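# Move bottle TB from fridge bin to bench

## Task

Take the bottle marked TB out of the refrigerator's bin and set it upright on the bench. The other bottle must stay upright in the refrigerator, and the refrigerator door must end up closed. If neither bottle is marked TB, leave both in the refrigerator, close the door, and press the CALL key on the operator panel until it latches down. A wrong call cannot be taken back.

## Robot and tools

ROBOT. There are two arms, left_arm and right_arm. Each one sits on its own carriage on a shared floor track that runs along y at x = 0. left_rail is always the carriage on the +y side and carries left_arm. right_rail carries right_arm. These names do not match the sides seen in images. Each arm base stands at x = 0, y = its carriage's position_m, z = 0.04 m, and faces +x. Each gripper has two foldable fingers. The fingers point along the gripper's own +z axis and open and close along its y axis.

SCENE FRAME. Positions in results are in metres in a frame fixed to the table. z = 0 is the table top and +z is up. +x is the direction the arms face and +y is to their left. The table begins at x = 0.17 m. end_effector_position is the point between the closed pads. Fingertips reach about 33 mm past it when the gap is small and 9 mm when fully open.

execute_actions(actions, cameras). This runs a list of actions in order. An action may hold "rows", "steps", "until", and rail commands. "rows" is a list of 1 to 15 rows, and each row lasts one control step (1/30 s). A row is always 18 numbers in [-1, 1] covering both arms, in this order: left dx, dy, dz, rx, ry, rz, left gripper position, force_limit, speed, then the same nine for the right arm. dx to rz are an offset, not a pose. They are measured from that arm's Hand target as it was when the action began, along that Hand target's own axes. Every row in the action counts from the same start, so sending an offset again moves the arm further. 1.0 equals 0.6 m or 180 degrees. rx, ry, rz form a single rotation vector. Sending six zeros re-commands the current Hand target.

Gripper numbers in a row:
- position: +1 is fully open (140 mm), about -0.8 is where the pads touch, and -1 closes until something blocks the fingers.
- force_limit: from about 14 N at -1 to 58 N at +1 for a slow close.
- speed: from about 30 mm/s at -1 to 250 mm/s at +1. Faster closes grip harder.

To leave a gripper unchanged, repeat its last three numbers, because 0 is itself a command. Grip near the fingertips; parts held close to the palm can sit loosely or slip. "steps" runs from 1 to 450 and is 15 by default; after the last row the arm keeps heading to it. "until" ends the action early, for example {"all": {"status": "ended"}} or {"left_rail": {"position_status": ["!=", "moving"]}}. cameras is a list of names, or ["all"]. Images arrive only when the list is given or actions is empty. To move gently with rows, ramp the offset a little on each row.

RAILS. Send {"left_rail": {"position_m": p}} with p from -0.8 to 1.5 m, or for right_rail from -1.5 to 0.8 m. These are absolute track positions. speed_m_s can be 0.01 to 1 and acceleration_factor 0.1 to 1. {"stop": true} brakes the carriage. After sending a drive, add an action with an until on position_status != moving, and let the carriage arrive before aiming its gripper at a point. Keep the carriages 0.78 m or more apart. A row's target travels along with its carriage.

move(target, speed, blend, stop_force, zero, blocking, cameras). This drives straight-line paths. target is a single 18-number row in the same layout, or a list of up to 15 such rows. Every row is an offset from the same starting Hand targets, not from the row before it. All rows together share a 10 s limit. speed is in m/s, from 0.002 to 3.6, default 0.25. blend is in metres and rounds the corners of a list. stop_force is in newtons, from 3 to 120; a path ends once the push against its motion reaches that level. Leave stop_force out when backing away from a contact. zero defaults to true and resets the force baseline. blocking=false returns early and cannot be combined with stop_force. The result adds a move: line whose end word can be done, off_target, moving, held or fault, plus limits such as paced or held. Avoid paths that pass close to an arm's own base.

wait(seconds 0 to 10) lets time run while commands are held. stop() brakes a running move. zoom_image(camera, region [x0, y0, x1, y1] in pixels, at most 504 x 504) enlarges part of the latest image. Cameras are cam_high, cam_bench_left, cam_bench_mid, cam_bench_right (504x504), cam_left_wrist and cam_right_wrist (896x504). zero_wrist_force(arm) tares that arm's wrist sensor. finished_scene() ends the scene for good.

RESULTS. Hand target is the base that the next offsets count from.

object_status:
- 0: moving
- 1: blocked while opening
- 2: blocked while closing, meaning an item is gripped
- 3: reached the commanded position, or the pads met

position_measured is in counts: 3 is open, 230 is pads together. Joint lines list rail, shoulder pan, shoulder lift, elbow, wrist 1, wrist 2, wrist 3. Wrist force and torque are given in the end effector's axes.

Rail position_status words:
- contact_stop or time_out: something is blocking the carriage.
- stopped_with_arm, stopped_for_other_arm, stopped_for_other_carriage: resend once clear.

position_answer not_taken means the value was dropped and must be resent.

AVOID. Do not let anything fall off the table, including onto the track or the metal strip. Do not drop parts or let go of moving ones. Do not let the arms hit or squeeze each other. Do not make hard contact; the stiff arms fault near 150 N. Wrist joints fault at about 14 N m of contact torque. A fault stops the arm for 10 s. Long holding or straining heats the motors, and MOTOR HOT warns before a forced stop. Only press CALL if no bottle is marked TB.

Each tool is called after ">>>" as name(argument=value, ...), one argument or row to a line, values as JSON.

## Session

>>> execute_actions(
  actions=[],
)

Scene clock: 0.00 s.
left_arm: end_effector_position=(+0.3456, +1.3680, +0.5800) position_measured=3 object_status=3 end_effector_quat_wxyz=(+0.000, +0.000, +1.000, +0.000) | right_arm: end_effector_position=(+0.3456, -1.2547, +0.5800) position_measured=3 object_status=3 end_effector_quat_wxyz=(+0.000, +0.000, +1.000, +0.000)
Joint positions: left_arm=[1.341 -0.316 -1.725 0.971 -0.816 -1.571 -0.316] | right_arm=[-1.282 -0.316 -1.725 0.971 -0.816 -1.571 -0.316]
Joint velocities: within noise
Joint torques (N m): no reading
Wrist force (N): no reading
Wrist torque (N m): no reading
Wrist force, peak (N): no reading
Hand target: left_arm +0.3456, +1.3680, +0.5800; +0.000, +0.000, +1.000, +0.000 | right_arm +0.3456, -1.2547, +0.5800; +0.000, +0.000, +1.000, +0.000
Tool commands: left_gripper/position=+1.0 left_gripper/force_limit=+1.0 left_gripper/speed=+1.0 right_gripper/position=+1.0 right_gripper/force_limit=+1.0 right_gripper/speed=+1.0
left_rail: position_m=1.341 position_status=done
right_rail: position_m=-1.282 position_status=done

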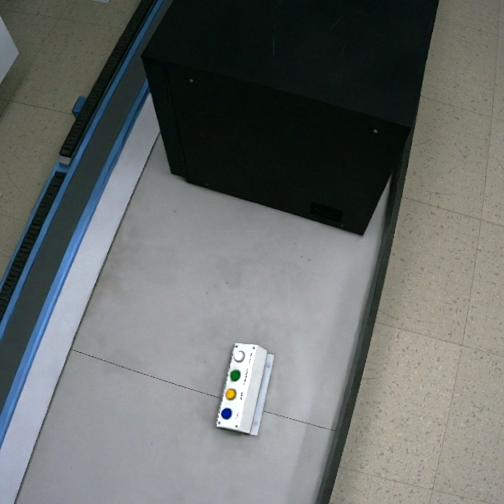

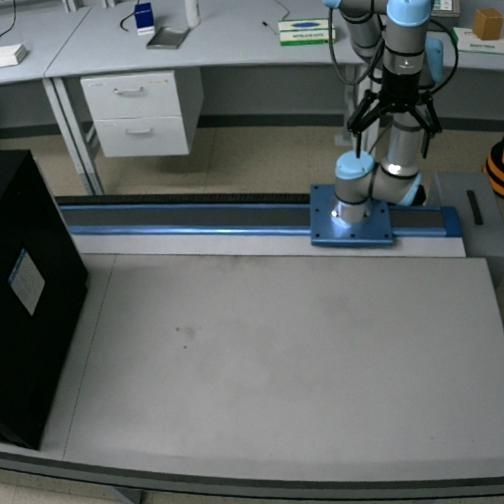

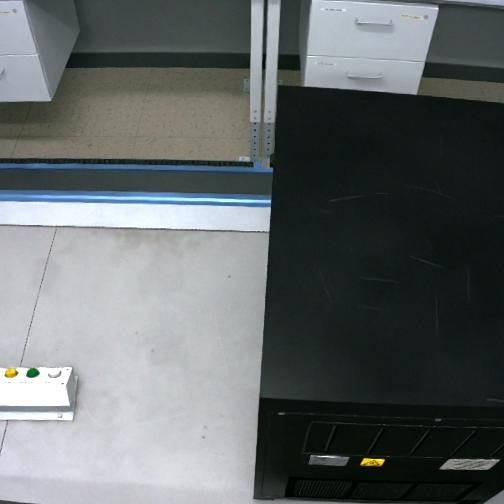

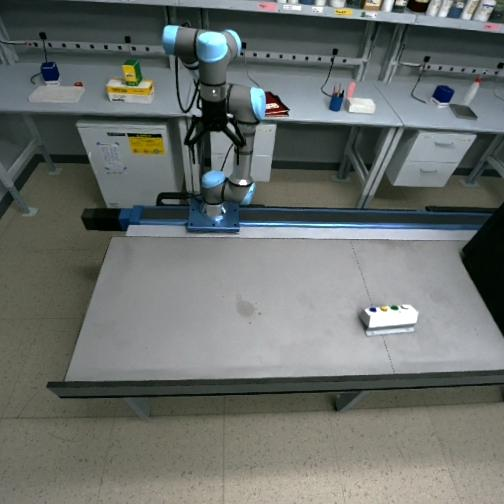

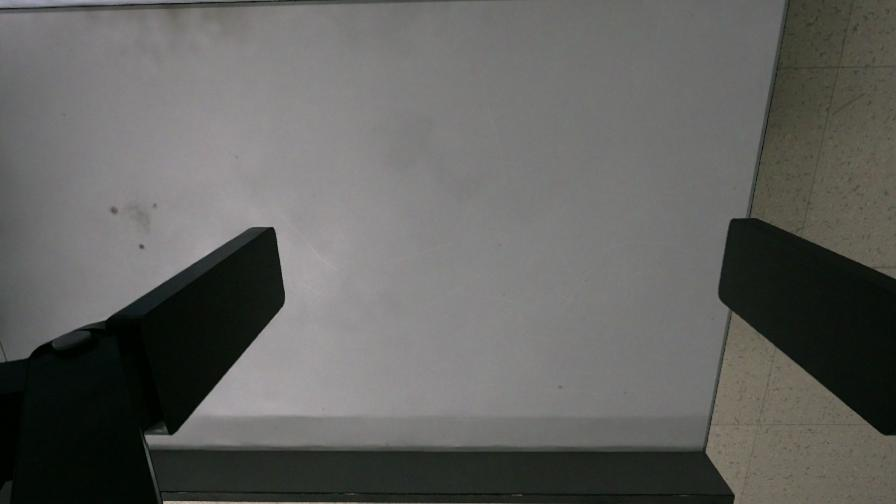

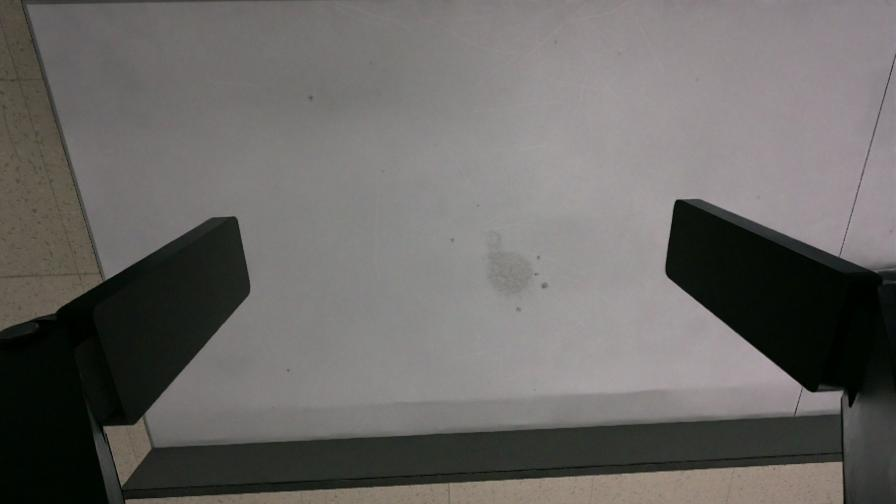

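>>> zoom_image(
  camera="cam_high",
  region=[60, 0, 440, 250],
)

>>> zoom_image(
  camera="cam_bench_left",
  region=[0, 130, 150, 480],
)

>>> zoom_image(
  camera="cam_bench_mid",
  region=[0, 60, 504, 504],
)

>>> zoom_image(
  camera="cam_bench_right",
  region=[340, 180, 504, 344],
)

Scaled by 1.326 from the camera's 504x504 image, which has a finer 720x720 frame.

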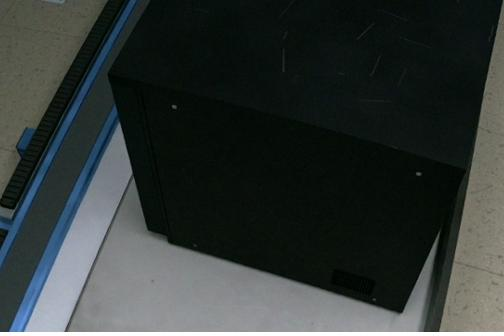

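Scaled by 1.440 from the camera's 504x504 image, which has a finer 720x720 frame.

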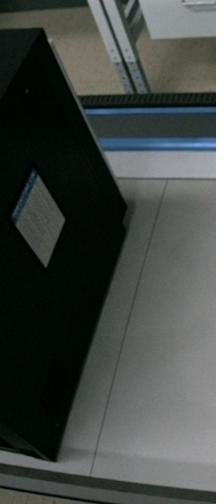

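Scaled by 1.000.

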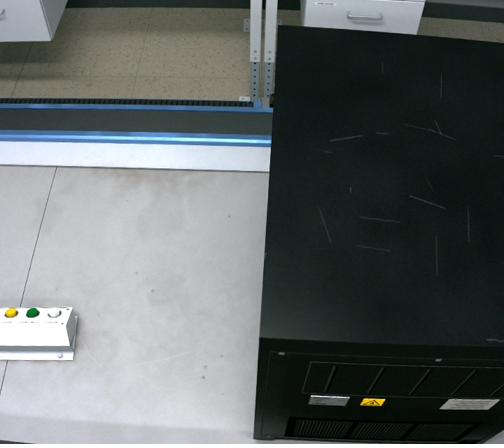

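Scaled by 3.073 from the camera's 504x504 image, which has a finer 720x720 frame.

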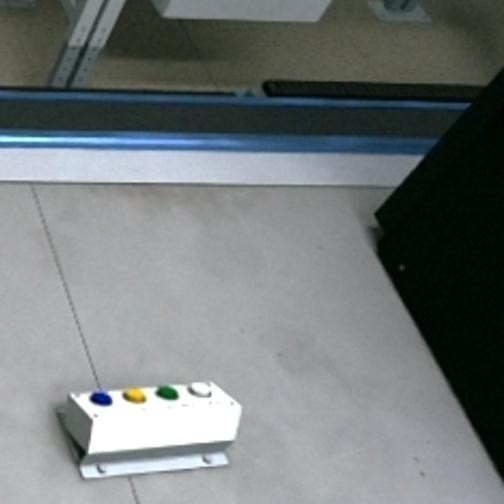

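>>> execute_actions(
  actions=[
    {"right_rail":{"position_m":-0.65}},
    {"steps":150,"until":{"right_rail":{"position_status":["!=","moving"]}}},
  ],
)

>>> move(
  target=[0,0,0,0,0,0,1,1,1,0.583,0.667,0.083,-0.1603,-0.481,-0.1603,1,1,1],
  cameras=["cam_right_wrist","cam_high"],
  speed=0.4,
)

Scene clock: 22.03 s.
left_arm: end_effector_position=(+0.3456, +1.3680, +0.5800) position_measured=3 object_status=3 end_effector_quat_wxyz=(+0.000, +0.000, +1.000, +0.000) | right_arm: end_effector_position=(+0.3456, -0.6228, +0.5800) position_measured=3 object_status=3 end_effector_quat_wxyz=(+0.000, +0.000, +1.000, +0.000)
Joint positions: left_arm=[1.341 -0.316 -1.725 0.971 -0.816 -1.571 -0.316] | right_arm=[-0.65 -0.316 -1.725 0.971 -0.816 -1.571 -0.316]
Joint torques (N m): left_arm=[-0.1 -12.31 -17.87 -2.95 0.08 0.12] | right_arm=[-1.94 -12.29 -19.36 -3.14 0.04 -0.09]
Wrist force (N): left_arm=[0.0 -0.2 -0.3] | right_arm=[-0.1 -0.2 0.2]
Wrist torque (N m): left_arm=[-0.04 -0.01 0.01] | right_arm=[-0.04 0.02 0.00]
Wrist force, peak (N): left_arm=[0.2 0.7 -0.2] | right_arm=[0.8 -3.6 0.1]
Hand target: left_arm +0.3456, +1.3680, +0.5800; +0.000, +0.000, +1.000, +0.000 | right_arm +0.3456, -0.6228, +0.5800; +0.000, +0.000, +1.000, +0.000
Tool commands: left_gripper/position=+1.0 left_gripper/force_limit=+1.0 left_gripper/speed=+1.0 right_gripper/position=+1.0 right_gripper/force_limit=+1.0 right_gripper/speed=+1.0
left_rail: position_m=1.341 position_status=done
right_rail: position_m=-0.650 position_status=done

Scene clock: 25.13 s.
left_arm: end_effector_position=(+0.3456, +1.3680, +0.5800) position_measured=3 object_status=3 end_effector_quat_wxyz=(+0.000, +0.000, +1.000, +0.000) | right_arm: end_effector_position=(-0.0042, -0.2226, +0.5302) position_measured=3 object_status=3 end_effector_quat_wxyz=(+0.671, -0.224, +0.671, +0.223)
Joint positions: left_arm=[1.341 -0.316 -1.725 0.971 -0.816 -1.571 -0.316] | right_arm=[-0.65 -0.369 -3.521 2.134 -1.754 -0.559 -0.001]
Joint torques (N m): left_arm=[3.17 -10.63 -18.71 -3.32 -0.02 0.07] | right_arm=[-9.19 28.94 3.55 -4.66 2.73 2.08]
Wrist force (N): left_arm=[0.1 -0.1 -0.1] | right_arm=[-6.9 -0.1 0.5]
Wrist torque (N m): left_arm=[-0.03 -0.01 0.00] | right_arm=[0.45 1.11 0.43]
Wrist force, peak (N): left_arm=[0.4 0.2 -0.6] | right_arm=[-7.0 0.4 0.5]
Hand target: left_arm +0.3456, +1.3680, +0.5800; +0.000, +0.000, +1.000, +0.000 | right_arm -0.0042, -0.2226, +0.5302; +0.671, -0.224, +0.671, +0.224
Off the commanded pose: left_arm 0.000 m, 0 deg | right_arm 0.000 m, 0 deg.
left_rail: position_m=1.341 position_status=done
right_rail: position_m=-0.650 position_status=done
shoulder posture changed (right arm): the wrist came as close to joint 2's axis as it can, and the arm is now in the other of its two shoulder postures.
move: done
Images, in order (width x height): cam_high 504x504, cam_right_wrist 896x504.

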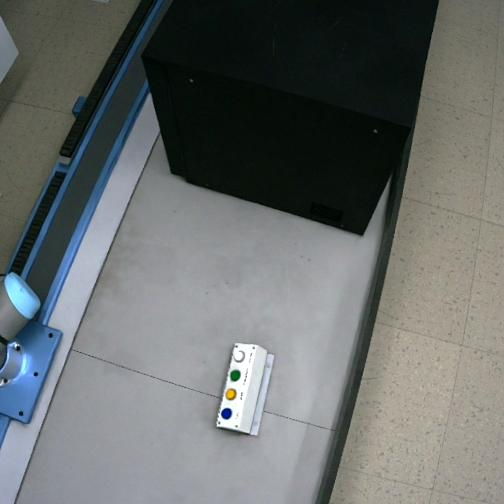

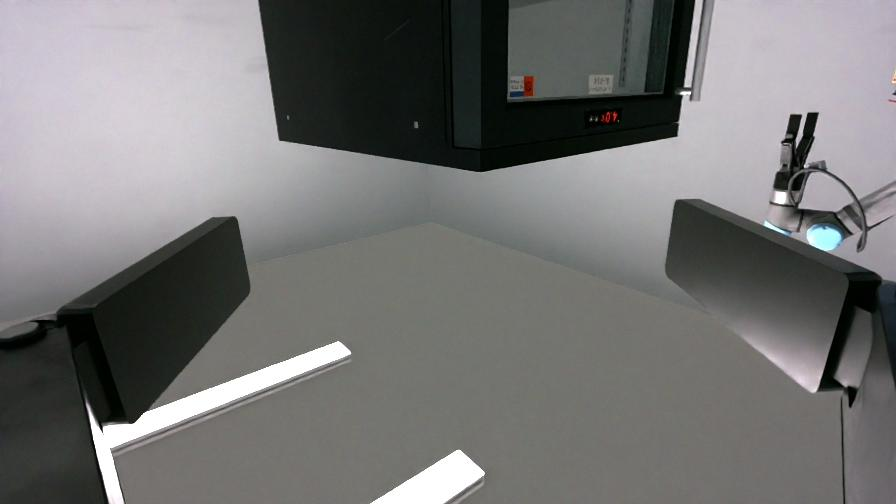

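>>> execute_actions(
  actions=[
    {"left_rail":{"position_m":1.0},"right_rail":{"position_m":-1.2}},
    {"steps":150,"until":{"all":{"status":"ended"}}},
  ],
)

>>> move(
  target=[
    [-0.125,-0.462,0.05,0.058,-0.16,0.058,1,1,1,0,0,0,0,0,0,1,1,1],
    [0.576,-0.878,0.133,0.173,-0.478,0.173,1,1,1,0,0,0,0,0,0,1,1,1],
  ],
  blend=0.1,
  speed=0.4,
  cameras=["cam_left_wrist","cam_high"],
)

Scene clock: 33.40 s.
left_arm: end_effector_position=(+0.3456, +1.0272, +0.5800) position_measured=3 object_status=3 end_effector_quat_wxyz=(+0.000, +0.000, +1.000, +0.000) | right_arm: end_effector_position=(-0.0042, -0.7725, +0.5302) position_measured=3 object_status=3 end_effector_quat_wxyz=(+0.671, -0.224, +0.671, +0.224)
Joint positions: left_arm=[1 -0.316 -1.725 0.971 -0.816 -1.571 -0.316] | right_arm=[-1.2 -0.369 -3.521 2.134 -1.754 -0.558 0]
Joint torques (N m): left_arm=[2.25 -12.81 -19.07 -3.19 0.16 -0.06] | right_arm=[-8.26 36.02 -8.52 -0.55 -1.55 2.01]
Wrist force (N): left_arm=[0.0 0.1 -0.1] | right_arm=[-7.0 0.1 0.8]
Wrist torque (N m): left_arm=[0.02 0.00 0.00] | right_arm=[0.50 1.13 0.42]
Wrist force, peak (N): left_arm=[0.2 2.3 -0.1] | right_arm=[-7.0 3.3 1.8]
Hand target: left_arm +0.3456, +1.0272, +0.5800; +0.000, +0.000, +1.000, +0.000 | right_arm -0.0042, -0.7726, +0.5302; +0.671, -0.224, +0.671, +0.224
Tool commands: left_gripper/position=+1.0 left_gripper/force_limit=+1.0 left_gripper/speed=+1.0 right_gripper/position=+1.0 right_gripper/force_limit=+1.0 right_gripper/speed=+1.0
Off the commanded pose: left_arm 0.000 m, 0 deg | right_arm 0.000 m, 0 deg.
left_rail: position_m=1.000 position_status=done
right_rail: position_m=-1.200 position_status=done

Scene clock: 37.20 s.
left_arm: end_effector_position=(+0.0000, +0.5004, +0.5002) position_measured=3 object_status=3 end_effector_quat_wxyz=(+0.665, +0.241, +0.665, -0.241) | right_arm: end_effector_position=(-0.0042, -0.7726, +0.5302) position_measured=3 object_status=3 end_effector_quat_wxyz=(+0.671, -0.224, +0.671, +0.224)
Joint positions: left_arm=[1 -2.598 -1.645 1.712 -0.068 -0.332 -3.141] | right_arm=[-1.2 -0.369 -3.521 2.134 -1.754 -0.558 0]
Joint torques (N m): left_arm=[13.37 -8.75 -32.27 2.49 -1.58 -2.61] | right_arm=[-9.23 41.1 -13.74 1.19 -2.23 1.51]
Wrist force (N): left_arm=[-1.0 -1.0 0.8] | right_arm=[-7.1 0.2 0.5]
Wrist torque (N m): left_arm=[-0.33 -0.32 -0.04] | right_arm=[0.50 1.14 0.43]
Wrist force, peak (N): left_arm=[-0.6 -3.9 -0.3] | right_arm=[-7.1 0.3 0.9]
Hand target: left_arm +0.0000, +0.5004, +0.5002; +0.665, +0.241, +0.665, -0.241 | right_arm -0.0042, -0.7726, +0.5302; +0.671, -0.224, +0.671, +0.224
Off the commanded pose: left_arm 0.000 m, 0 deg | right_arm 0.000 m, 0 deg.
left_rail: position_m=1.000 position_status=done
right_rail: position_m=-1.200 position_status=done
move: done
Images, in order (width x height): cam_high 504x504, cam_left_wrist 896x504.

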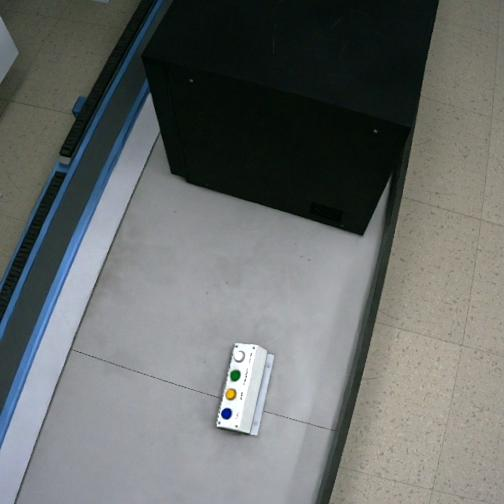

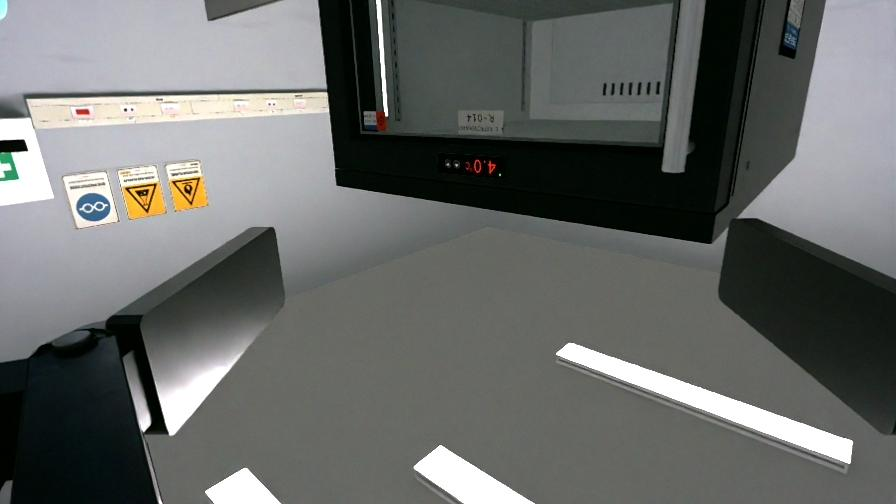

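>>> move(
  target=[0.4,0,0,0,0,0,1,1,1,0,0,0,0,0,0,1,1,1],
  cameras=["cam_left_wrist"],
)

>>> zoom_image(
  camera="cam_left_wrist",
  region=[300, 0, 800, 280],
)

Scene clock: 40.70 s.
left_arm: end_effector_position=(+0.0000, +0.5004, +0.2603) position_measured=3 object_status=3 end_effector_quat_wxyz=(+0.665, +0.241, +0.665, -0.241) | right_arm: end_effector_position=(-0.0042, -0.7726, +0.5302) position_measured=3 object_status=3 end_effector_quat_wxyz=(+0.671, -0.224, +0.671, +0.224)
Joint positions: left_arm=[1 -2.597 -1.409 2.141 -0.731 -0.332 -3.142] | right_arm=[-1.2 -0.369 -3.521 2.134 -1.754 -0.558 0]
Joint torques (N m): left_arm=[15.4 -15.88 -3.86 -0.43 2.13 3.08] | right_arm=[-8.7 40.62 -13.83 1.42 -2.16 0.97]
Wrist force (N): left_arm=[-0.6 -1.0 0.8] | right_arm=[-7.0 0.2 0.9]
Wrist torque (N m): left_arm=[-0.32 -0.40 -0.19] | right_arm=[0.52 1.12 0.42]
Wrist force, peak (N): left_arm=[-2.9 -1.1 0.7] | right_arm=[-7.1 0.1 0.6]
Hand target: left_arm +0.0000, +0.5004, +0.2602; +0.665, +0.241, +0.665, -0.241 | right_arm -0.0042, -0.7726, +0.5302; +0.671, -0.224, +0.671, +0.224
Off the commanded pose: left_arm 0.000 m, 0 deg | right_arm 0.000 m, 0 deg.
left_rail: position_m=1.000 position_status=done
right_rail: position_m=-1.200 position_status=done
move: done
Images, in order (width x height): cam_left_wrist 896x504.

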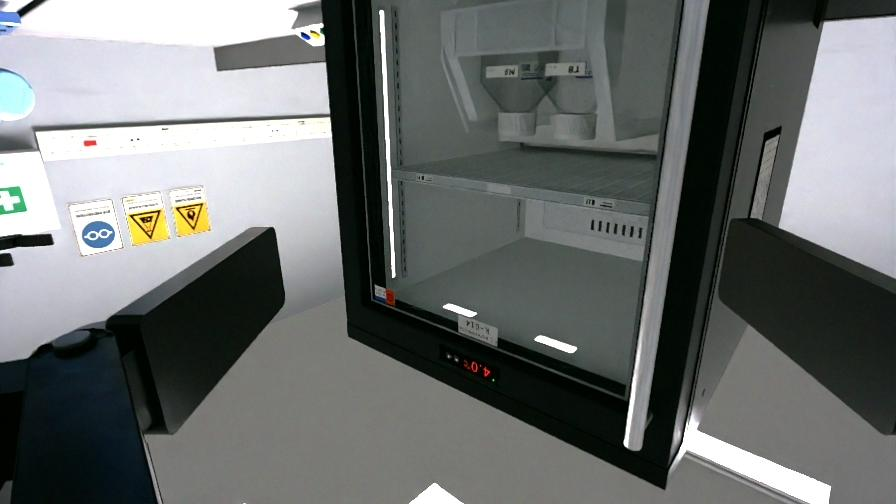

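Scaled by 1.008 from the camera's 896x504 image, which has a finer 1280x720 frame.

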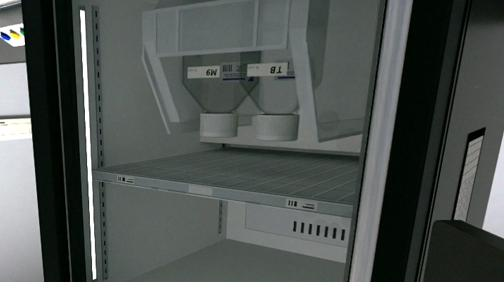

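>>> zoom_image(
  camera="cam_left_wrist",
  region=[430, 0, 660, 150],
)

>>> move(
  target=[0.2,0,0,0,0,0,1,1,1,0,0,0,0,0,0,1,1,1],
  cameras=["cam_left_wrist"],
)

>>> zoom_image(
  camera="cam_left_wrist",
  region=[350, 0, 750, 300],
)

Scaled by 2.191 from the camera's 896x504 image, which has a finer 1280x720 frame.

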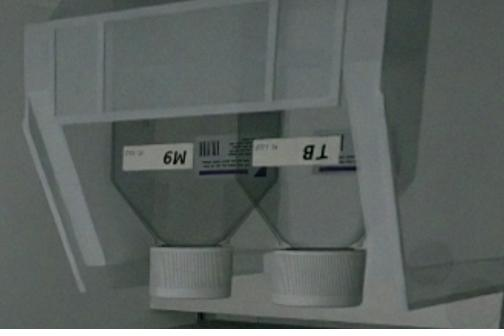

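Scene clock: 43.67 s.
left_arm: end_effector_position=(+0.0000, +0.5005, +0.1403) position_measured=3 object_status=3 end_effector_quat_wxyz=(+0.665, +0.241, +0.665, -0.241) | right_arm: end_effector_position=(-0.0042, -0.7726, +0.5302) position_measured=3 object_status=3 end_effector_quat_wxyz=(+0.671, -0.224, +0.671, +0.224)
Joint positions: left_arm=[1 -2.597 -1.136 2.227 -1.091 -0.332 -3.142] | right_arm=[-1.2 -0.369 -3.521 2.134 -1.754 -0.558 0]
Joint torques (N m): left_arm=[15.76 -20.42 4.9 -1.02 1.87 2.41] | right_arm=[-9.45 40.87 -13.74 1.47 -2.06 0.57]
Wrist force (N): left_arm=[-0.8 -0.4 0.7] | right_arm=[-6.9 0.3 0.5]
Wrist torque (N m): left_arm=[-0.13 -0.33 -0.18] | right_arm=[0.53 1.10 0.43]
Wrist force, peak (N): left_arm=[-2.5 -1.3 1.0] | right_arm=[-7.1 0.1 0.6]
Hand target: left_arm +0.0000, +0.5004, +0.1402; +0.665, +0.241, +0.665, -0.241 | right_arm -0.0042, -0.7726, +0.5302; +0.671, -0.224, +0.671, +0.224
Off the commanded pose: left_arm 0.000 m, 0 deg | right_arm 0.000 m, 0 deg.
left_rail: position_m=1.000 position_status=done
right_rail: position_m=-1.200 position_status=done
move: done
Images, in order (width x height): cam_left_wrist 896x504.

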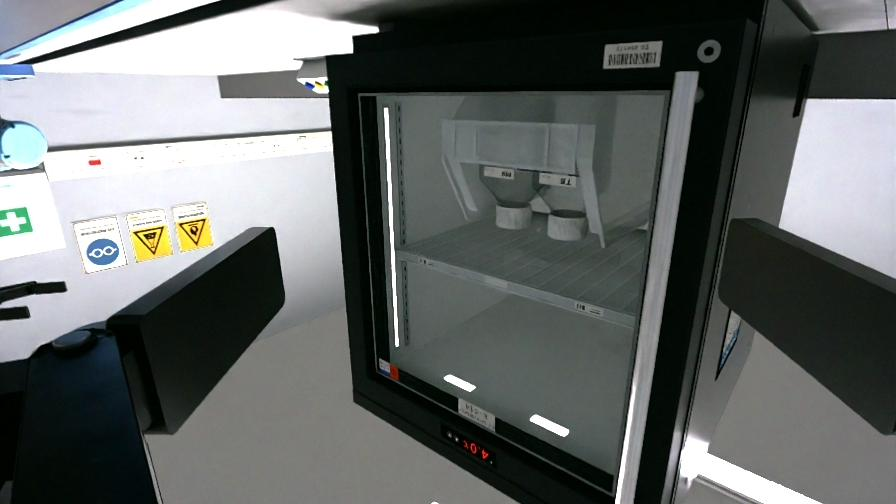

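Scaled by 1.260 from the camera's 896x504 image, which has a finer 1280x720 frame.

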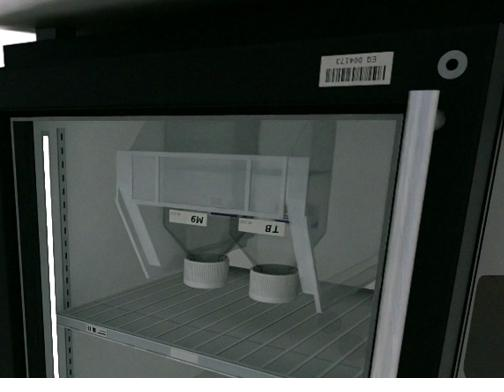

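>>> move(
  target=[-0.267,0.077,0.197,-0.2206,0,0,1,1,1,0,0,0,0,0,0,1,1,1],
  cameras=["cam_left_wrist"],
)

>>> move(
  target=[0,0,-0.1,0,0,0,1,1,1,0,0,0,0,0,0,1,1,1],
  cameras=["cam_left_wrist"],
)

Scene clock: 66.47 s.
left_arm: end_effector_position=(+0.1204, +0.4603, +0.3004) position_measured=3 object_status=3 end_effector_quat_wxyz=(+0.707, +0.001, +0.707, -0.001) | right_arm: end_effector_position=(-0.0042, -0.7726, +0.5302) position_measured=3 object_status=3 end_effector_quat_wxyz=(+0.671, -0.224, +0.671, +0.224)
Joint positions: left_arm=[1 -2.146 -1.067 1.529 -0.462 -0.574 -3.142] | right_arm=[-1.2 -0.369 -3.521 2.134 -1.754 -0.558 0]
Joint torques (N m): left_arm=[14.03 -32.46 -32.03 3.15 -1.77 -2.48] | right_arm=[-10.24 40.53 -13.95 1.43 -2.09 -1.33]
Wrist force (N): left_arm=[-0.9 -0.8 0.9] | right_arm=[-6.9 0.2 0.6]
Wrist torque (N m): left_arm=[-0.25 -0.35 -0.17] | right_arm=[0.50 1.11 0.42]
Wrist force, peak (N): left_arm=[-1.8 -1.0 1.6] | right_arm=[-7.2 0.1 0.6]
Hand target: left_arm +0.1204, +0.4603, +0.3004; +0.707, +0.001, +0.707, -0.001 | right_arm -0.0042, -0.7726, +0.5302; +0.671, -0.224, +0.671, +0.224
Off the commanded pose: left_arm 0.000 m, 0 deg | right_arm 0.000 m, 0 deg.
left_rail: position_m=1.000 position_status=done
right_rail: position_m=-1.200 position_status=done
move: done
Images, in order (width x height): cam_left_wrist 896x504.

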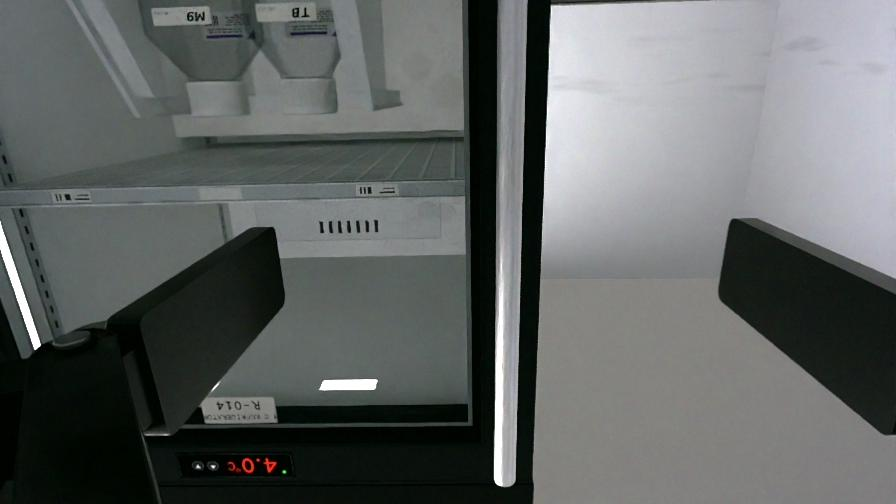

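Scene clock: 67.47 s.
left_arm: end_effector_position=(+0.0606, +0.4604, +0.3004) position_measured=3 object_status=3 end_effector_quat_wxyz=(+0.707, +0.001, +0.707, -0.001) | right_arm: end_effector_position=(-0.0042, -0.7726, +0.5302) position_measured=3 object_status=3 end_effector_quat_wxyz=(+0.671, -0.224, +0.671, +0.224)
Joint positions: left_arm=[1 -2.232 -1.018 1.45 -0.432 -0.66 -3.142] | right_arm=[-1.2 -0.369 -3.521 2.134 -1.754 -0.558 0]
Joint torques (N m): left_arm=[-11.03 -34.13 -31.36 3.41 -1.87 -2.2] | right_arm=[-9.35 40.64 -13.44 1.35 -2.05 -1.54]
Wrist force (N): left_arm=[-1.1 -0.4 0.7] | right_arm=[-7.0 0.1 0.7]
Wrist torque (N m): left_arm=[-0.16 -0.30 -0.20] | right_arm=[0.49 1.13 0.43]
Wrist force, peak (N): left_arm=[-0.7 -0.4 2.1] | right_arm=[-7.1 0.2 0.5]
Hand target: left_arm +0.0604, +0.4604, +0.3004; +0.707, +0.001, +0.707, -0.001 | right_arm -0.0042, -0.7726, +0.5302; +0.671, -0.224, +0.671, +0.224
Off the commanded pose: left_arm 0.000 m, 0 deg | right_arm 0.000 m, 0 deg.
left_rail: position_m=1.000 position_status=done
right_rail: position_m=-1.200 position_status=done
move: done
Images, in order (width x height): cam_left_wrist 896x504.

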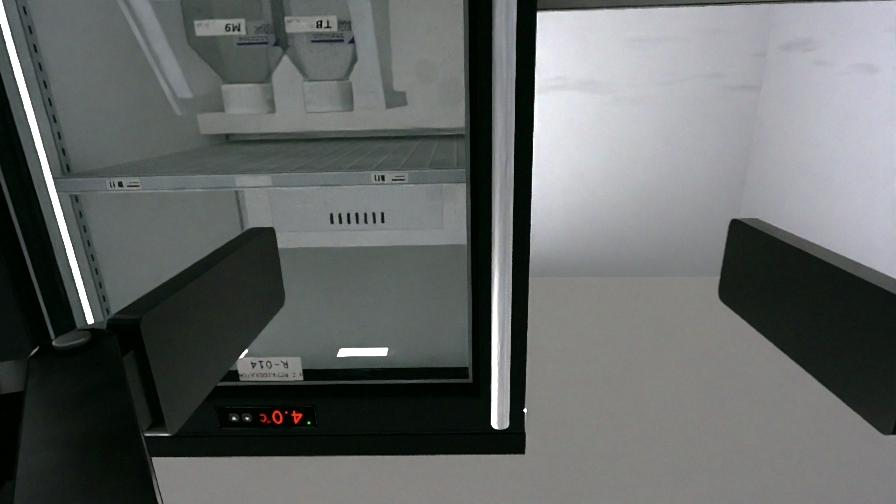

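>>> move(
  target=[0,0.0817,0.1,0,0,0,1,1,1,0,0,0,0,0,0,1,1,1],
  cameras=["cam_left_wrist"],
)

>>> move(
  target=[0,0,0.1,0,0,0,1,1,1,0,0,0,0,0,0,1,1,1],
  cameras=["cam_left_wrist"],
)

Scene clock: 75.93 s.
left_arm: end_effector_position=(+0.1204, +0.5092, +0.3004) position_measured=3 object_status=3 end_effector_quat_wxyz=(+0.707, +0.001, +0.707, -0.001) | right_arm: end_effector_position=(-0.0042, -0.7726, +0.5302) position_measured=3 object_status=3 end_effector_quat_wxyz=(+0.671, -0.224, +0.671, +0.224)
Joint positions: left_arm=[1 -2.198 -1.166 1.68 -0.514 -0.626 -3.142] | right_arm=[-1.2 -0.369 -3.521 2.134 -1.754 -0.558 0]
Joint torques (N m): left_arm=[14.56 -44.54 -4.67 -0.4 2.2 2.55] | right_arm=[-8.63 41.33 -14.26 1.42 -2.12 -1.59]
Wrist force (N): left_arm=[-0.5 -0.6 0.7] | right_arm=[-6.8 0.1 0.7]
Wrist torque (N m): left_arm=[-0.21 -0.43 -0.18] | right_arm=[0.49 1.08 0.42]
Wrist force, peak (N): left_arm=[-0.9 1.0 1.8] | right_arm=[-7.2 0.2 0.8]
Hand target: left_arm +0.1205, +0.5093, +0.3004; +0.707, +0.001, +0.707, -0.001 | right_arm -0.0042, -0.7726, +0.5302; +0.671, -0.224, +0.671, +0.224
Off the commanded pose: left_arm 0.000 m, 0 deg | right_arm 0.000 m, 0 deg.
left_rail: position_m=1.000 position_status=done
right_rail: position_m=-1.200 position_status=done
move: done
Images, in order (width x height): cam_left_wrist 896x504.

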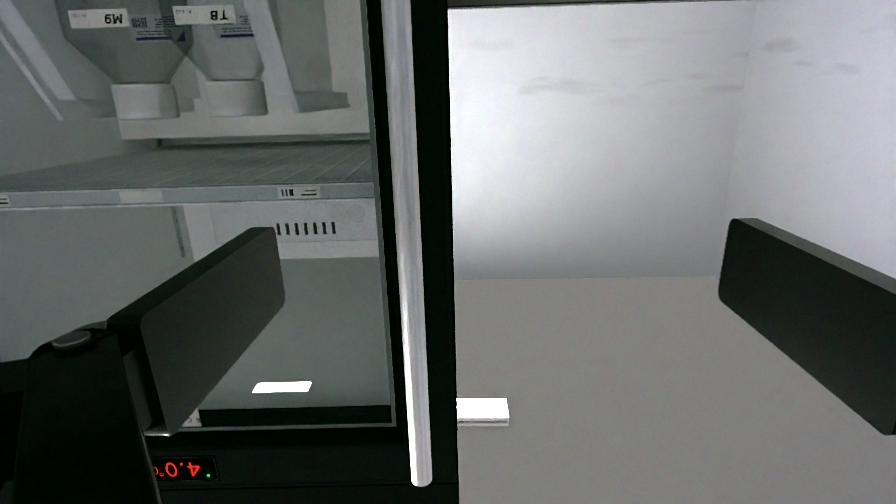

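Scene clock: 76.97 s.
left_arm: end_effector_position=(+0.1803, +0.5092, +0.3004) position_measured=3 object_status=3 end_effector_quat_wxyz=(+0.707, +0.001, +0.707, -0.001) | right_arm: end_effector_position=(-0.0042, -0.7726, +0.5302) position_measured=3 object_status=3 end_effector_quat_wxyz=(+0.671, -0.224, +0.671, +0.224)
Joint positions: left_arm=[1 -2.097 -1.205 1.739 -0.533 -0.525 -3.142] | right_arm=[-1.2 -0.369 -3.521 2.134 -1.754 -0.558 0]
Joint torques (N m): left_arm=[13.28 -43.62 -5 -0.52 2.5 2.51] | right_arm=[-9 41.25 -14.06 1.4 -2.1 -1.63]
Wrist force (N): left_arm=[-0.9 -0.5 0.9] | right_arm=[-6.8 0.0 0.7]
Wrist torque (N m): left_arm=[-0.20 -0.35 -0.19] | right_arm=[0.47 1.07 0.43]
Wrist force, peak (N): left_arm=[-0.9 -0.5 2.0] | right_arm=[-7.1 0.1 0.6]
Hand target: left_arm +0.1805, +0.5092, +0.3004; +0.707, +0.001, +0.707, -0.001 | right_arm -0.0042, -0.7726, +0.5302; +0.671, -0.224, +0.671, +0.224
Off the commanded pose: left_arm 0.000 m, 0 deg | right_arm 0.000 m, 0 deg.
left_rail: position_m=1.000 position_status=done
right_rail: position_m=-1.200 position_status=done
move: done
Images, in order (width x height): cam_left_wrist 896x504.

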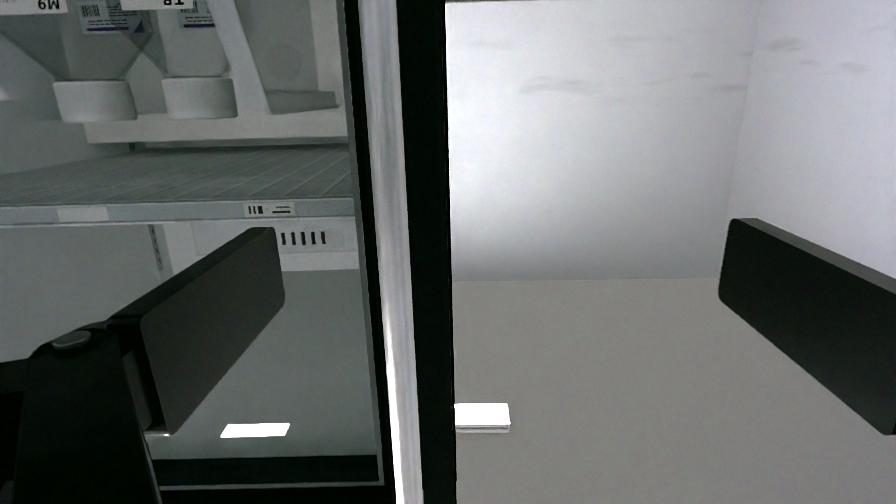

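>>> move(
  target=[0,-0.0585,0.033,0,0,0,0,0,-1,0,0,0,0,0,0,1,1,1],
  cameras=["cam_left_wrist"],
  speed=0.1,
)

Scene clock: 91.73 s.
left_arm: end_effector_position=(+0.2002, +0.4741, +0.3004) position_measured=129 object_status=0 end_effector_quat_wxyz=(+0.707, +0.001, +0.707, -0.001) | right_arm: end_effector_position=(-0.0042, -0.7726, +0.5302) position_measured=3 object_status=3 end_effector_quat_wxyz=(+0.671, -0.224, +0.671, +0.224)
Joint positions: left_arm=[1 -2.03 -1.142 1.645 -0.503 -0.457 -3.142] | right_arm=[-1.2 -0.369 -3.521 2.134 -1.754 -0.558 0]
Joint torques (N m): left_arm=[15.49 -30.08 -31.07 2.8 2.37 -2.29] | right_arm=[-9.06 40.58 -13.16 1.61 -2.15 -1.5]
Wrist force (N): left_arm=[-1.0 -0.3 1.0] | right_arm=[-7.0 0.1 0.5]
Wrist torque (N m): left_arm=[-0.16 -0.27 -0.17] | right_arm=[0.49 1.14 0.43]
Wrist force, peak (N): left_arm=[-1.3 -1.3 1.3] | right_arm=[-7.2 0.2 0.6]
Hand target: left_arm +0.2002, +0.4741, +0.3004; +0.707, +0.001, +0.707, -0.001 | right_arm -0.0042, -0.7726, +0.5302; +0.671, -0.224, +0.671, +0.224
Off the commanded pose: left_arm 0.000 m, 0 deg | right_arm 0.000 m, 0 deg.
left_rail: position_m=1.000 position_status=done
right_rail: position_m=-1.200 position_status=done
move: done
Images, in order (width x height): cam_left_wrist 896x504.

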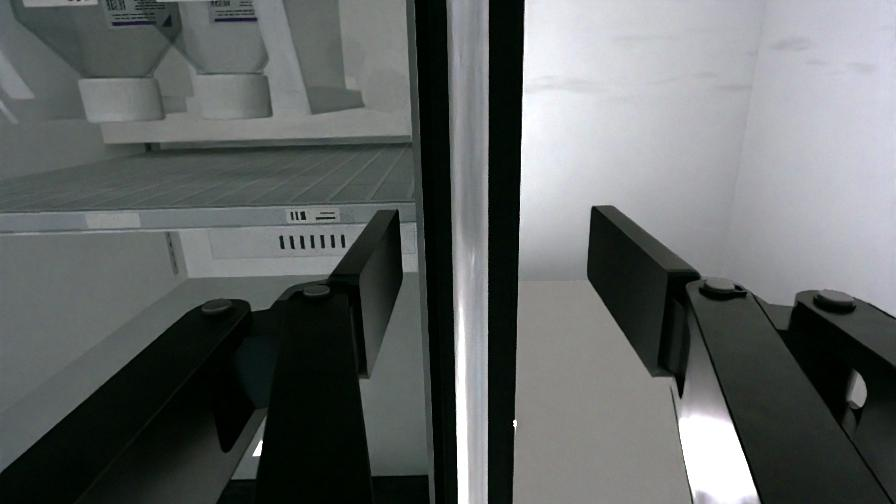

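>>> move(
  target=[0,-0.014,0.0,0,0,0,0,0,-1,0,0,0,0,0,0,1,1,1],
  speed=0.1,
)

>>> execute_actions(
  actions=[
    {"rows":[[0,0,0,0,0,0,-1,0,-1,0,0,0,0,0,0,1,1,1]],"steps":100},
  ],
  cameras=["cam_left_wrist"],
)

Scene clock: 95.40 s.
left_arm: end_effector_position=(+0.2002, +0.4658, +0.3004) position_measured=129 object_status=3 end_effector_quat_wxyz=(+0.707, +0.001, +0.707, -0.001) | right_arm: end_effector_position=(-0.0042, -0.7726, +0.5302) position_measured=3 object_status=3 end_effector_quat_wxyz=(+0.671, -0.224, +0.671, +0.224)
Joint positions: left_arm=[1 -2.023 -1.125 1.619 -0.494 -0.45 -3.142] | right_arm=[-1.2 -0.369 -3.521 2.134 -1.754 -0.558 0]
Joint torques (N m): left_arm=[12.9 -28.52 -30.44 3.03 2.36 2.46] | right_arm=[-8.6 40.53 -13.48 1.43 -2.07 -1.53]
Wrist force (N): left_arm=[-1.0 -0.3 0.7] | right_arm=[-6.8 0.0 0.7]
Wrist torque (N m): left_arm=[-0.15 -0.26 -0.19] | right_arm=[0.48 1.10 0.43]
Wrist force, peak (N): left_arm=[-1.5 -0.6 0.9] | right_arm=[-7.2 0.2 0.7]
Hand target: left_arm +0.2002, +0.4657, +0.3004; +0.707, +0.001, +0.707, -0.001 | right_arm -0.0042, -0.7726, +0.5302; +0.671, -0.224, +0.671, +0.224
Off the commanded pose: left_arm 0.000 m, 0 deg | right_arm 0.000 m, 0 deg.
left_rail: position_m=1.000 position_status=done
right_rail: position_m=-1.200 position_status=done
move: done

Scene clock: 98.93 s.
left_arm: end_effector_position=(+0.2002, +0.4657, +0.3004) position_measured=232 object_status=3 end_effector_quat_wxyz=(+0.707, +0.001, +0.707, -0.001) | right_arm: end_effector_position=(-0.0042, -0.7726, +0.5302) position_measured=3 object_status=3 end_effector_quat_wxyz=(+0.671, -0.224, +0.671, +0.224)
Joint positions: left_arm=[1 -2.023 -1.125 1.618 -0.493 -0.45 -3.142] | right_arm=[-1.2 -0.369 -3.521 2.134 -1.754 -0.558 0]
Joint torques (N m): left_arm=[15.66 -30.61 -30.68 2.68 2.09 -2.37] | right_arm=[-8.64 40.04 -14 1.49 -2.14 -1.58]
Wrist force (N): left_arm=[-1.1 -0.7 0.8] | right_arm=[-6.8 0.1 0.6]
Wrist torque (N m): left_arm=[-0.25 -0.24 -0.19] | right_arm=[0.48 1.09 0.43]
Wrist force, peak (N): left_arm=[-1.2 -0.6 1.2] | right_arm=[-7.1 0.1 0.8]
Hand target: left_arm +0.2002, +0.4657, +0.3004; +0.707, +0.001, +0.707, -0.001 | right_arm -0.0042, -0.7726, +0.5302; +0.671, -0.224, +0.671, +0.224
Off the commanded pose: left_arm 0.000 m, 0 deg | right_arm 0.000 m, 0 deg.
left_rail: position_m=1.000 position_status=done
right_rail: position_m=-1.200 position_status=done
Images, in order (width x height): cam_left_wrist 896x504.

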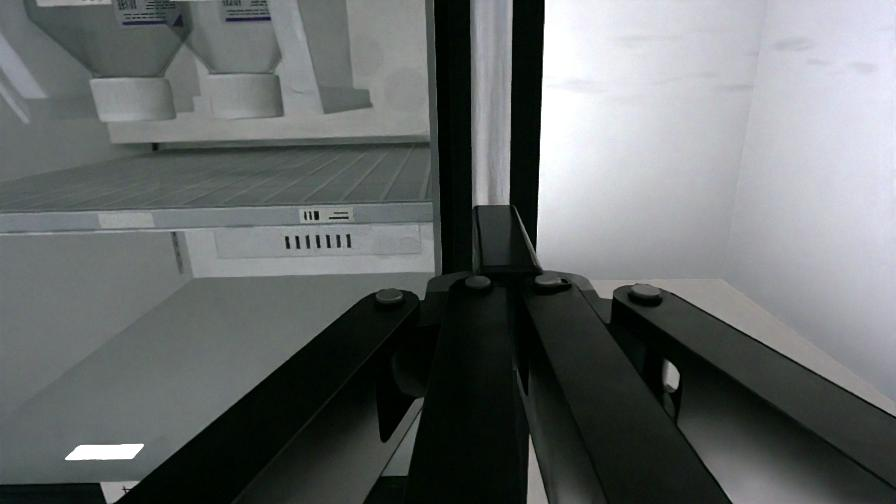

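>>> execute_actions(
  actions=[
    {"rows":[[0,0,0,0,0,0,-0.3,0,0,0,0,0,0,0,0,1,1,1]],"steps":30},
  ],
)

>>> move(
  target=[0,0,0.0583,0,0,0,-0.3,0,0,0,0,0,0,0,0,1,1,1],
  speed=0.08,
  stop_force=6,
  cameras=["cam_left_wrist"],
)

Scene clock: 104.20 s.
left_arm: end_effector_position=(+0.2002, +0.4657, +0.3004) position_measured=167 object_status=3 end_effector_quat_wxyz=(+0.707, +0.001, +0.707, -0.001) | right_arm: end_effector_position=(-0.0042, -0.7726, +0.5302) position_measured=3 object_status=3 end_effector_quat_wxyz=(+0.671, -0.224, +0.671, +0.224)
Joint positions: left_arm=[1 -2.023 -1.125 1.618 -0.493 -0.45 -3.142] | right_arm=[-1.2 -0.369 -3.521 2.134 -1.754 -0.558 0]
Joint torques (N m): left_arm=[14.85 -30.18 -29.25 2.25 0.5 -2.34] | right_arm=[-8.78 40.9 -13.8 1.49 -2.02 -1.42]
Wrist force (N): left_arm=[-0.7 0.0 1.0] | right_arm=[-7.0 0.1 0.6]
Wrist torque (N m): left_arm=[-0.08 -0.34 -0.18] | right_arm=[0.48 1.13 0.43]
Wrist force, peak (N): left_arm=[-1.3 -0.4 1.2] | right_arm=[-7.2 0.1 0.6]
Hand target: left_arm +0.2002, +0.4657, +0.3004; +0.707, +0.001, +0.707, -0.001 | right_arm -0.0042, -0.7726, +0.5302; +0.671, -0.224, +0.671, +0.224
Off the commanded pose: left_arm 0.000 m, 0 deg | right_arm 0.000 m, 0 deg.
left_rail: position_m=1.000 position_status=done
right_rail: position_m=-1.200 position_status=done

Scene clock: 105.83 s.
left_arm: end_effector_position=(+0.2352, +0.4656, +0.3004) position_measured=167 object_status=3 end_effector_quat_wxyz=(+0.707, +0.001, +0.707, -0.001) | right_arm: end_effector_position=(-0.0042, -0.7726, +0.5302) position_measured=3 object_status=3 end_effector_quat_wxyz=(+0.671, -0.224, +0.671, +0.224)
Joint positions: left_arm=[1 -1.962 -1.138 1.638 -0.5 -0.39 -3.142] | right_arm=[-1.2 -0.369 -3.521 2.134 -1.754 -0.558 0]
Joint torques (N m): left_arm=[14.37 -46.32 -4.13 -0.43 2.19 2.53] | right_arm=[-9.11 40.91 -13.45 1.34 -2.33 -1.59]
Wrist force (N): left_arm=[-1.0 -0.5 0.7] | right_arm=[-6.9 0.3 0.6]
Wrist torque (N m): left_arm=[-0.19 -0.28 -0.18] | right_arm=[0.53 1.10 0.42]
Wrist force, peak (N): left_arm=[-0.9 -0.7 1.6] | right_arm=[-7.1 0.2 0.6]
Hand target: left_arm +0.2352, +0.4656, +0.3004; +0.707, +0.001, +0.707, -0.001 | right_arm -0.0042, -0.7726, +0.5302; +0.671, -0.224, +0.671, +0.224
Off the commanded pose: left_arm 0.000 m, 0 deg | right_arm 0.000 m, 0 deg.
left_rail: position_m=1.000 position_status=done
right_rail: position_m=-1.200 position_status=done
move: done
Images, in order (width x height): cam_left_wrist 896x504.

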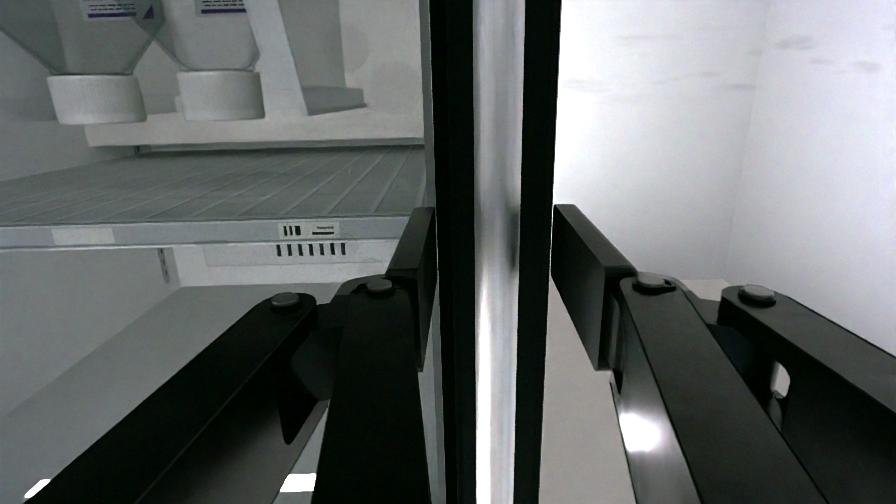

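>>> execute_actions(
  actions=[
    {"rows":[[0,0,0,0,0,0,-1,0,-1,0,0,0,0,0,0,1,1,1]],"steps":75},
  ],
  cameras=["cam_left_wrist"],
)

Scene clock: 111.60 s.
left_arm: end_effector_position=(+0.2352, +0.4656, +0.3004) position_measured=210 object_status=2 end_effector_quat_wxyz=(+0.707, +0.001, +0.707, -0.001) | right_arm: end_effector_position=(-0.0042, -0.7726, +0.5302) position_measured=3 object_status=3 end_effector_quat_wxyz=(+0.671, -0.224, +0.671, +0.224)
Joint positions: left_arm=[1 -1.962 -1.138 1.638 -0.5 -0.39 -3.142] | right_arm=[-1.2 -0.369 -3.521 2.134 -1.754 -0.558 0]
Joint torques (N m): left_arm=[7.79 -43.41 -18.78 -0.71 2.46 2.34] | right_arm=[-9.94 41.63 -14.34 1.33 -2.05 -1.57]
Wrist force (N): left_arm=[-1.5 5.3 -1.4] | right_arm=[-6.9 0.0 0.6]
Wrist torque (N m): left_arm=[-0.31 -0.28 -0.02] | right_arm=[0.46 1.12 0.43]
Wrist force, peak (N): left_arm=[-1.3 5.8 -1.1] | right_arm=[-7.1 0.0 0.4]
Hand target: left_arm +0.2352, +0.4656, +0.3004; +0.707, +0.001, +0.707, -0.001 | right_arm -0.0042, -0.7726, +0.5302; +0.671, -0.224, +0.671, +0.224
Off the commanded pose: left_arm 0.000 m, 0 deg | right_arm 0.000 m, 0 deg.
left_rail: position_m=1.000 position_status=done
right_rail: position_m=-1.200 position_status=done
Images, in order (width x height): cam_left_wrist 896x504.

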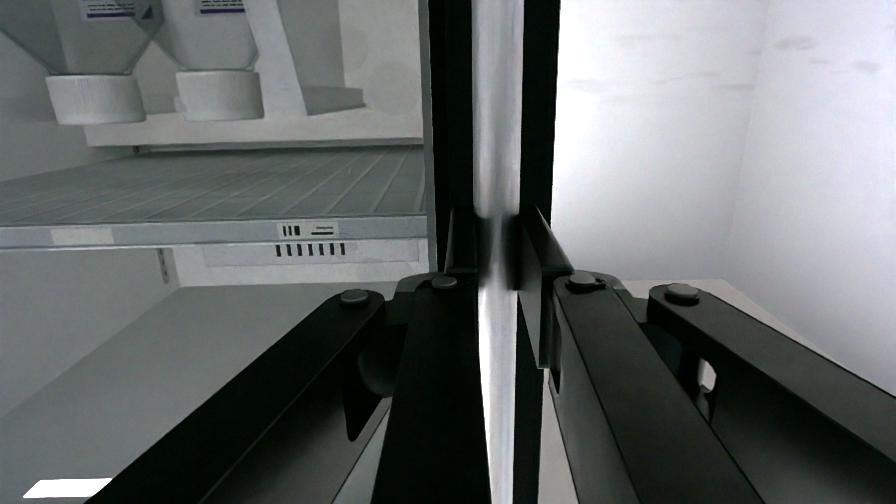

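>>> move(
  target=[
    [0,-0.0333,-0.136,-0.0556,0,0,-1,0,-1,0,0,0,0,0,0,1,1,1],
    [0,-0.09,-0.263,-0.111,0,0,-1,0,-1,0,0,0,0,0,0,1,1,1],
  ],
  speed=0.06,
  blend=0.02,
  cameras=["cam_left_wrist","cam_high"],
)

Scene clock: 129.10 s.
left_arm: end_effector_position=(+0.1246, +0.4361, +0.3002) position_measured=210 object_status=2 end_effector_quat_wxyz=(+0.702, -0.086, +0.702, +0.086) | right_arm: end_effector_position=(-0.0042, -0.7726, +0.5302) position_measured=3 object_status=3 end_effector_quat_wxyz=(+0.671, -0.224, +0.671, +0.224)
Joint positions: left_arm=[1 -2.044 -0.859 1.181 -0.323 -0.717 -3.14] | right_arm=[-1.2 -0.369 -3.521 2.134 -1.754 -0.558 0]
Joint torques (N m): left_arm=[2.62 -53.99 -13.34 0.92 -0.85 -0.13] | right_arm=[-9.39 40.48 -13.21 1.34 -2.08 -1.62]
Wrist force (N): left_arm=[-5.7 5.7 0.4] | right_arm=[-6.8 0.2 0.6]
Wrist torque (N m): left_arm=[-0.25 -0.15 -0.25] | right_arm=[0.51 1.07 0.43]
Wrist force, peak (N): left_arm=[3.0 44.2 -2.7] | right_arm=[-7.2 0.1 0.7]
Hand target: left_arm +0.1246, +0.4361, +0.3002; +0.702, -0.086, +0.702, +0.086 (not the last commanded pose) | right_arm -0.0042, -0.7726, +0.5302; +0.671, -0.224, +0.671, +0.224
Tool commands: left_gripper/position=-1.0 left_gripper/force_limit=+0.003922 left_gripper/speed=-1.0 right_gripper/position=+1.0 right_gripper/force_limit=+1.0 right_gripper/speed=+1.0
Off the commanded pose: left_arm 0.053 m, 6 deg | right_arm 0.000 m, 0 deg.
TORQUE FAULT: the external load on joint 6 (wrist 2) of the left arm reached its load limit, and that arm stopped for 10 seconds. A torque fault puts only its own arm into a fault stop. That arm's remaining commands of this call were not run. Before the stop ended, the hold on joint 6 (wrist 2) of that arm was turned back by 0.5 degrees, the way its load pushed it. That arm's target is now where it stood when the stop ended, not its last command. That arm keeps its grip as last carried out and accepts commands again: back off and push less far. That arm stops again whenever a joint's load reaches its limit.
left_rail: position_m=1.000 position_status=done
right_rail: position_m=-1.200 position_status=done
move: fault (left_arm); path passed 1 of 2 targets
Images, in order (width x height): cam_high 504x504, cam_left_wrist 896x504.

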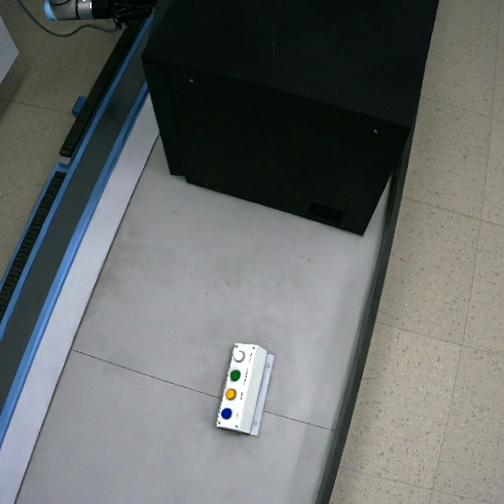

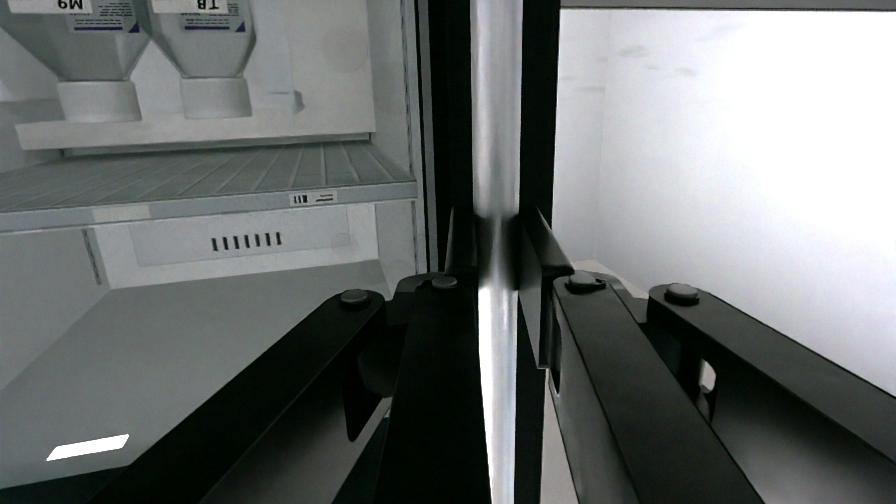

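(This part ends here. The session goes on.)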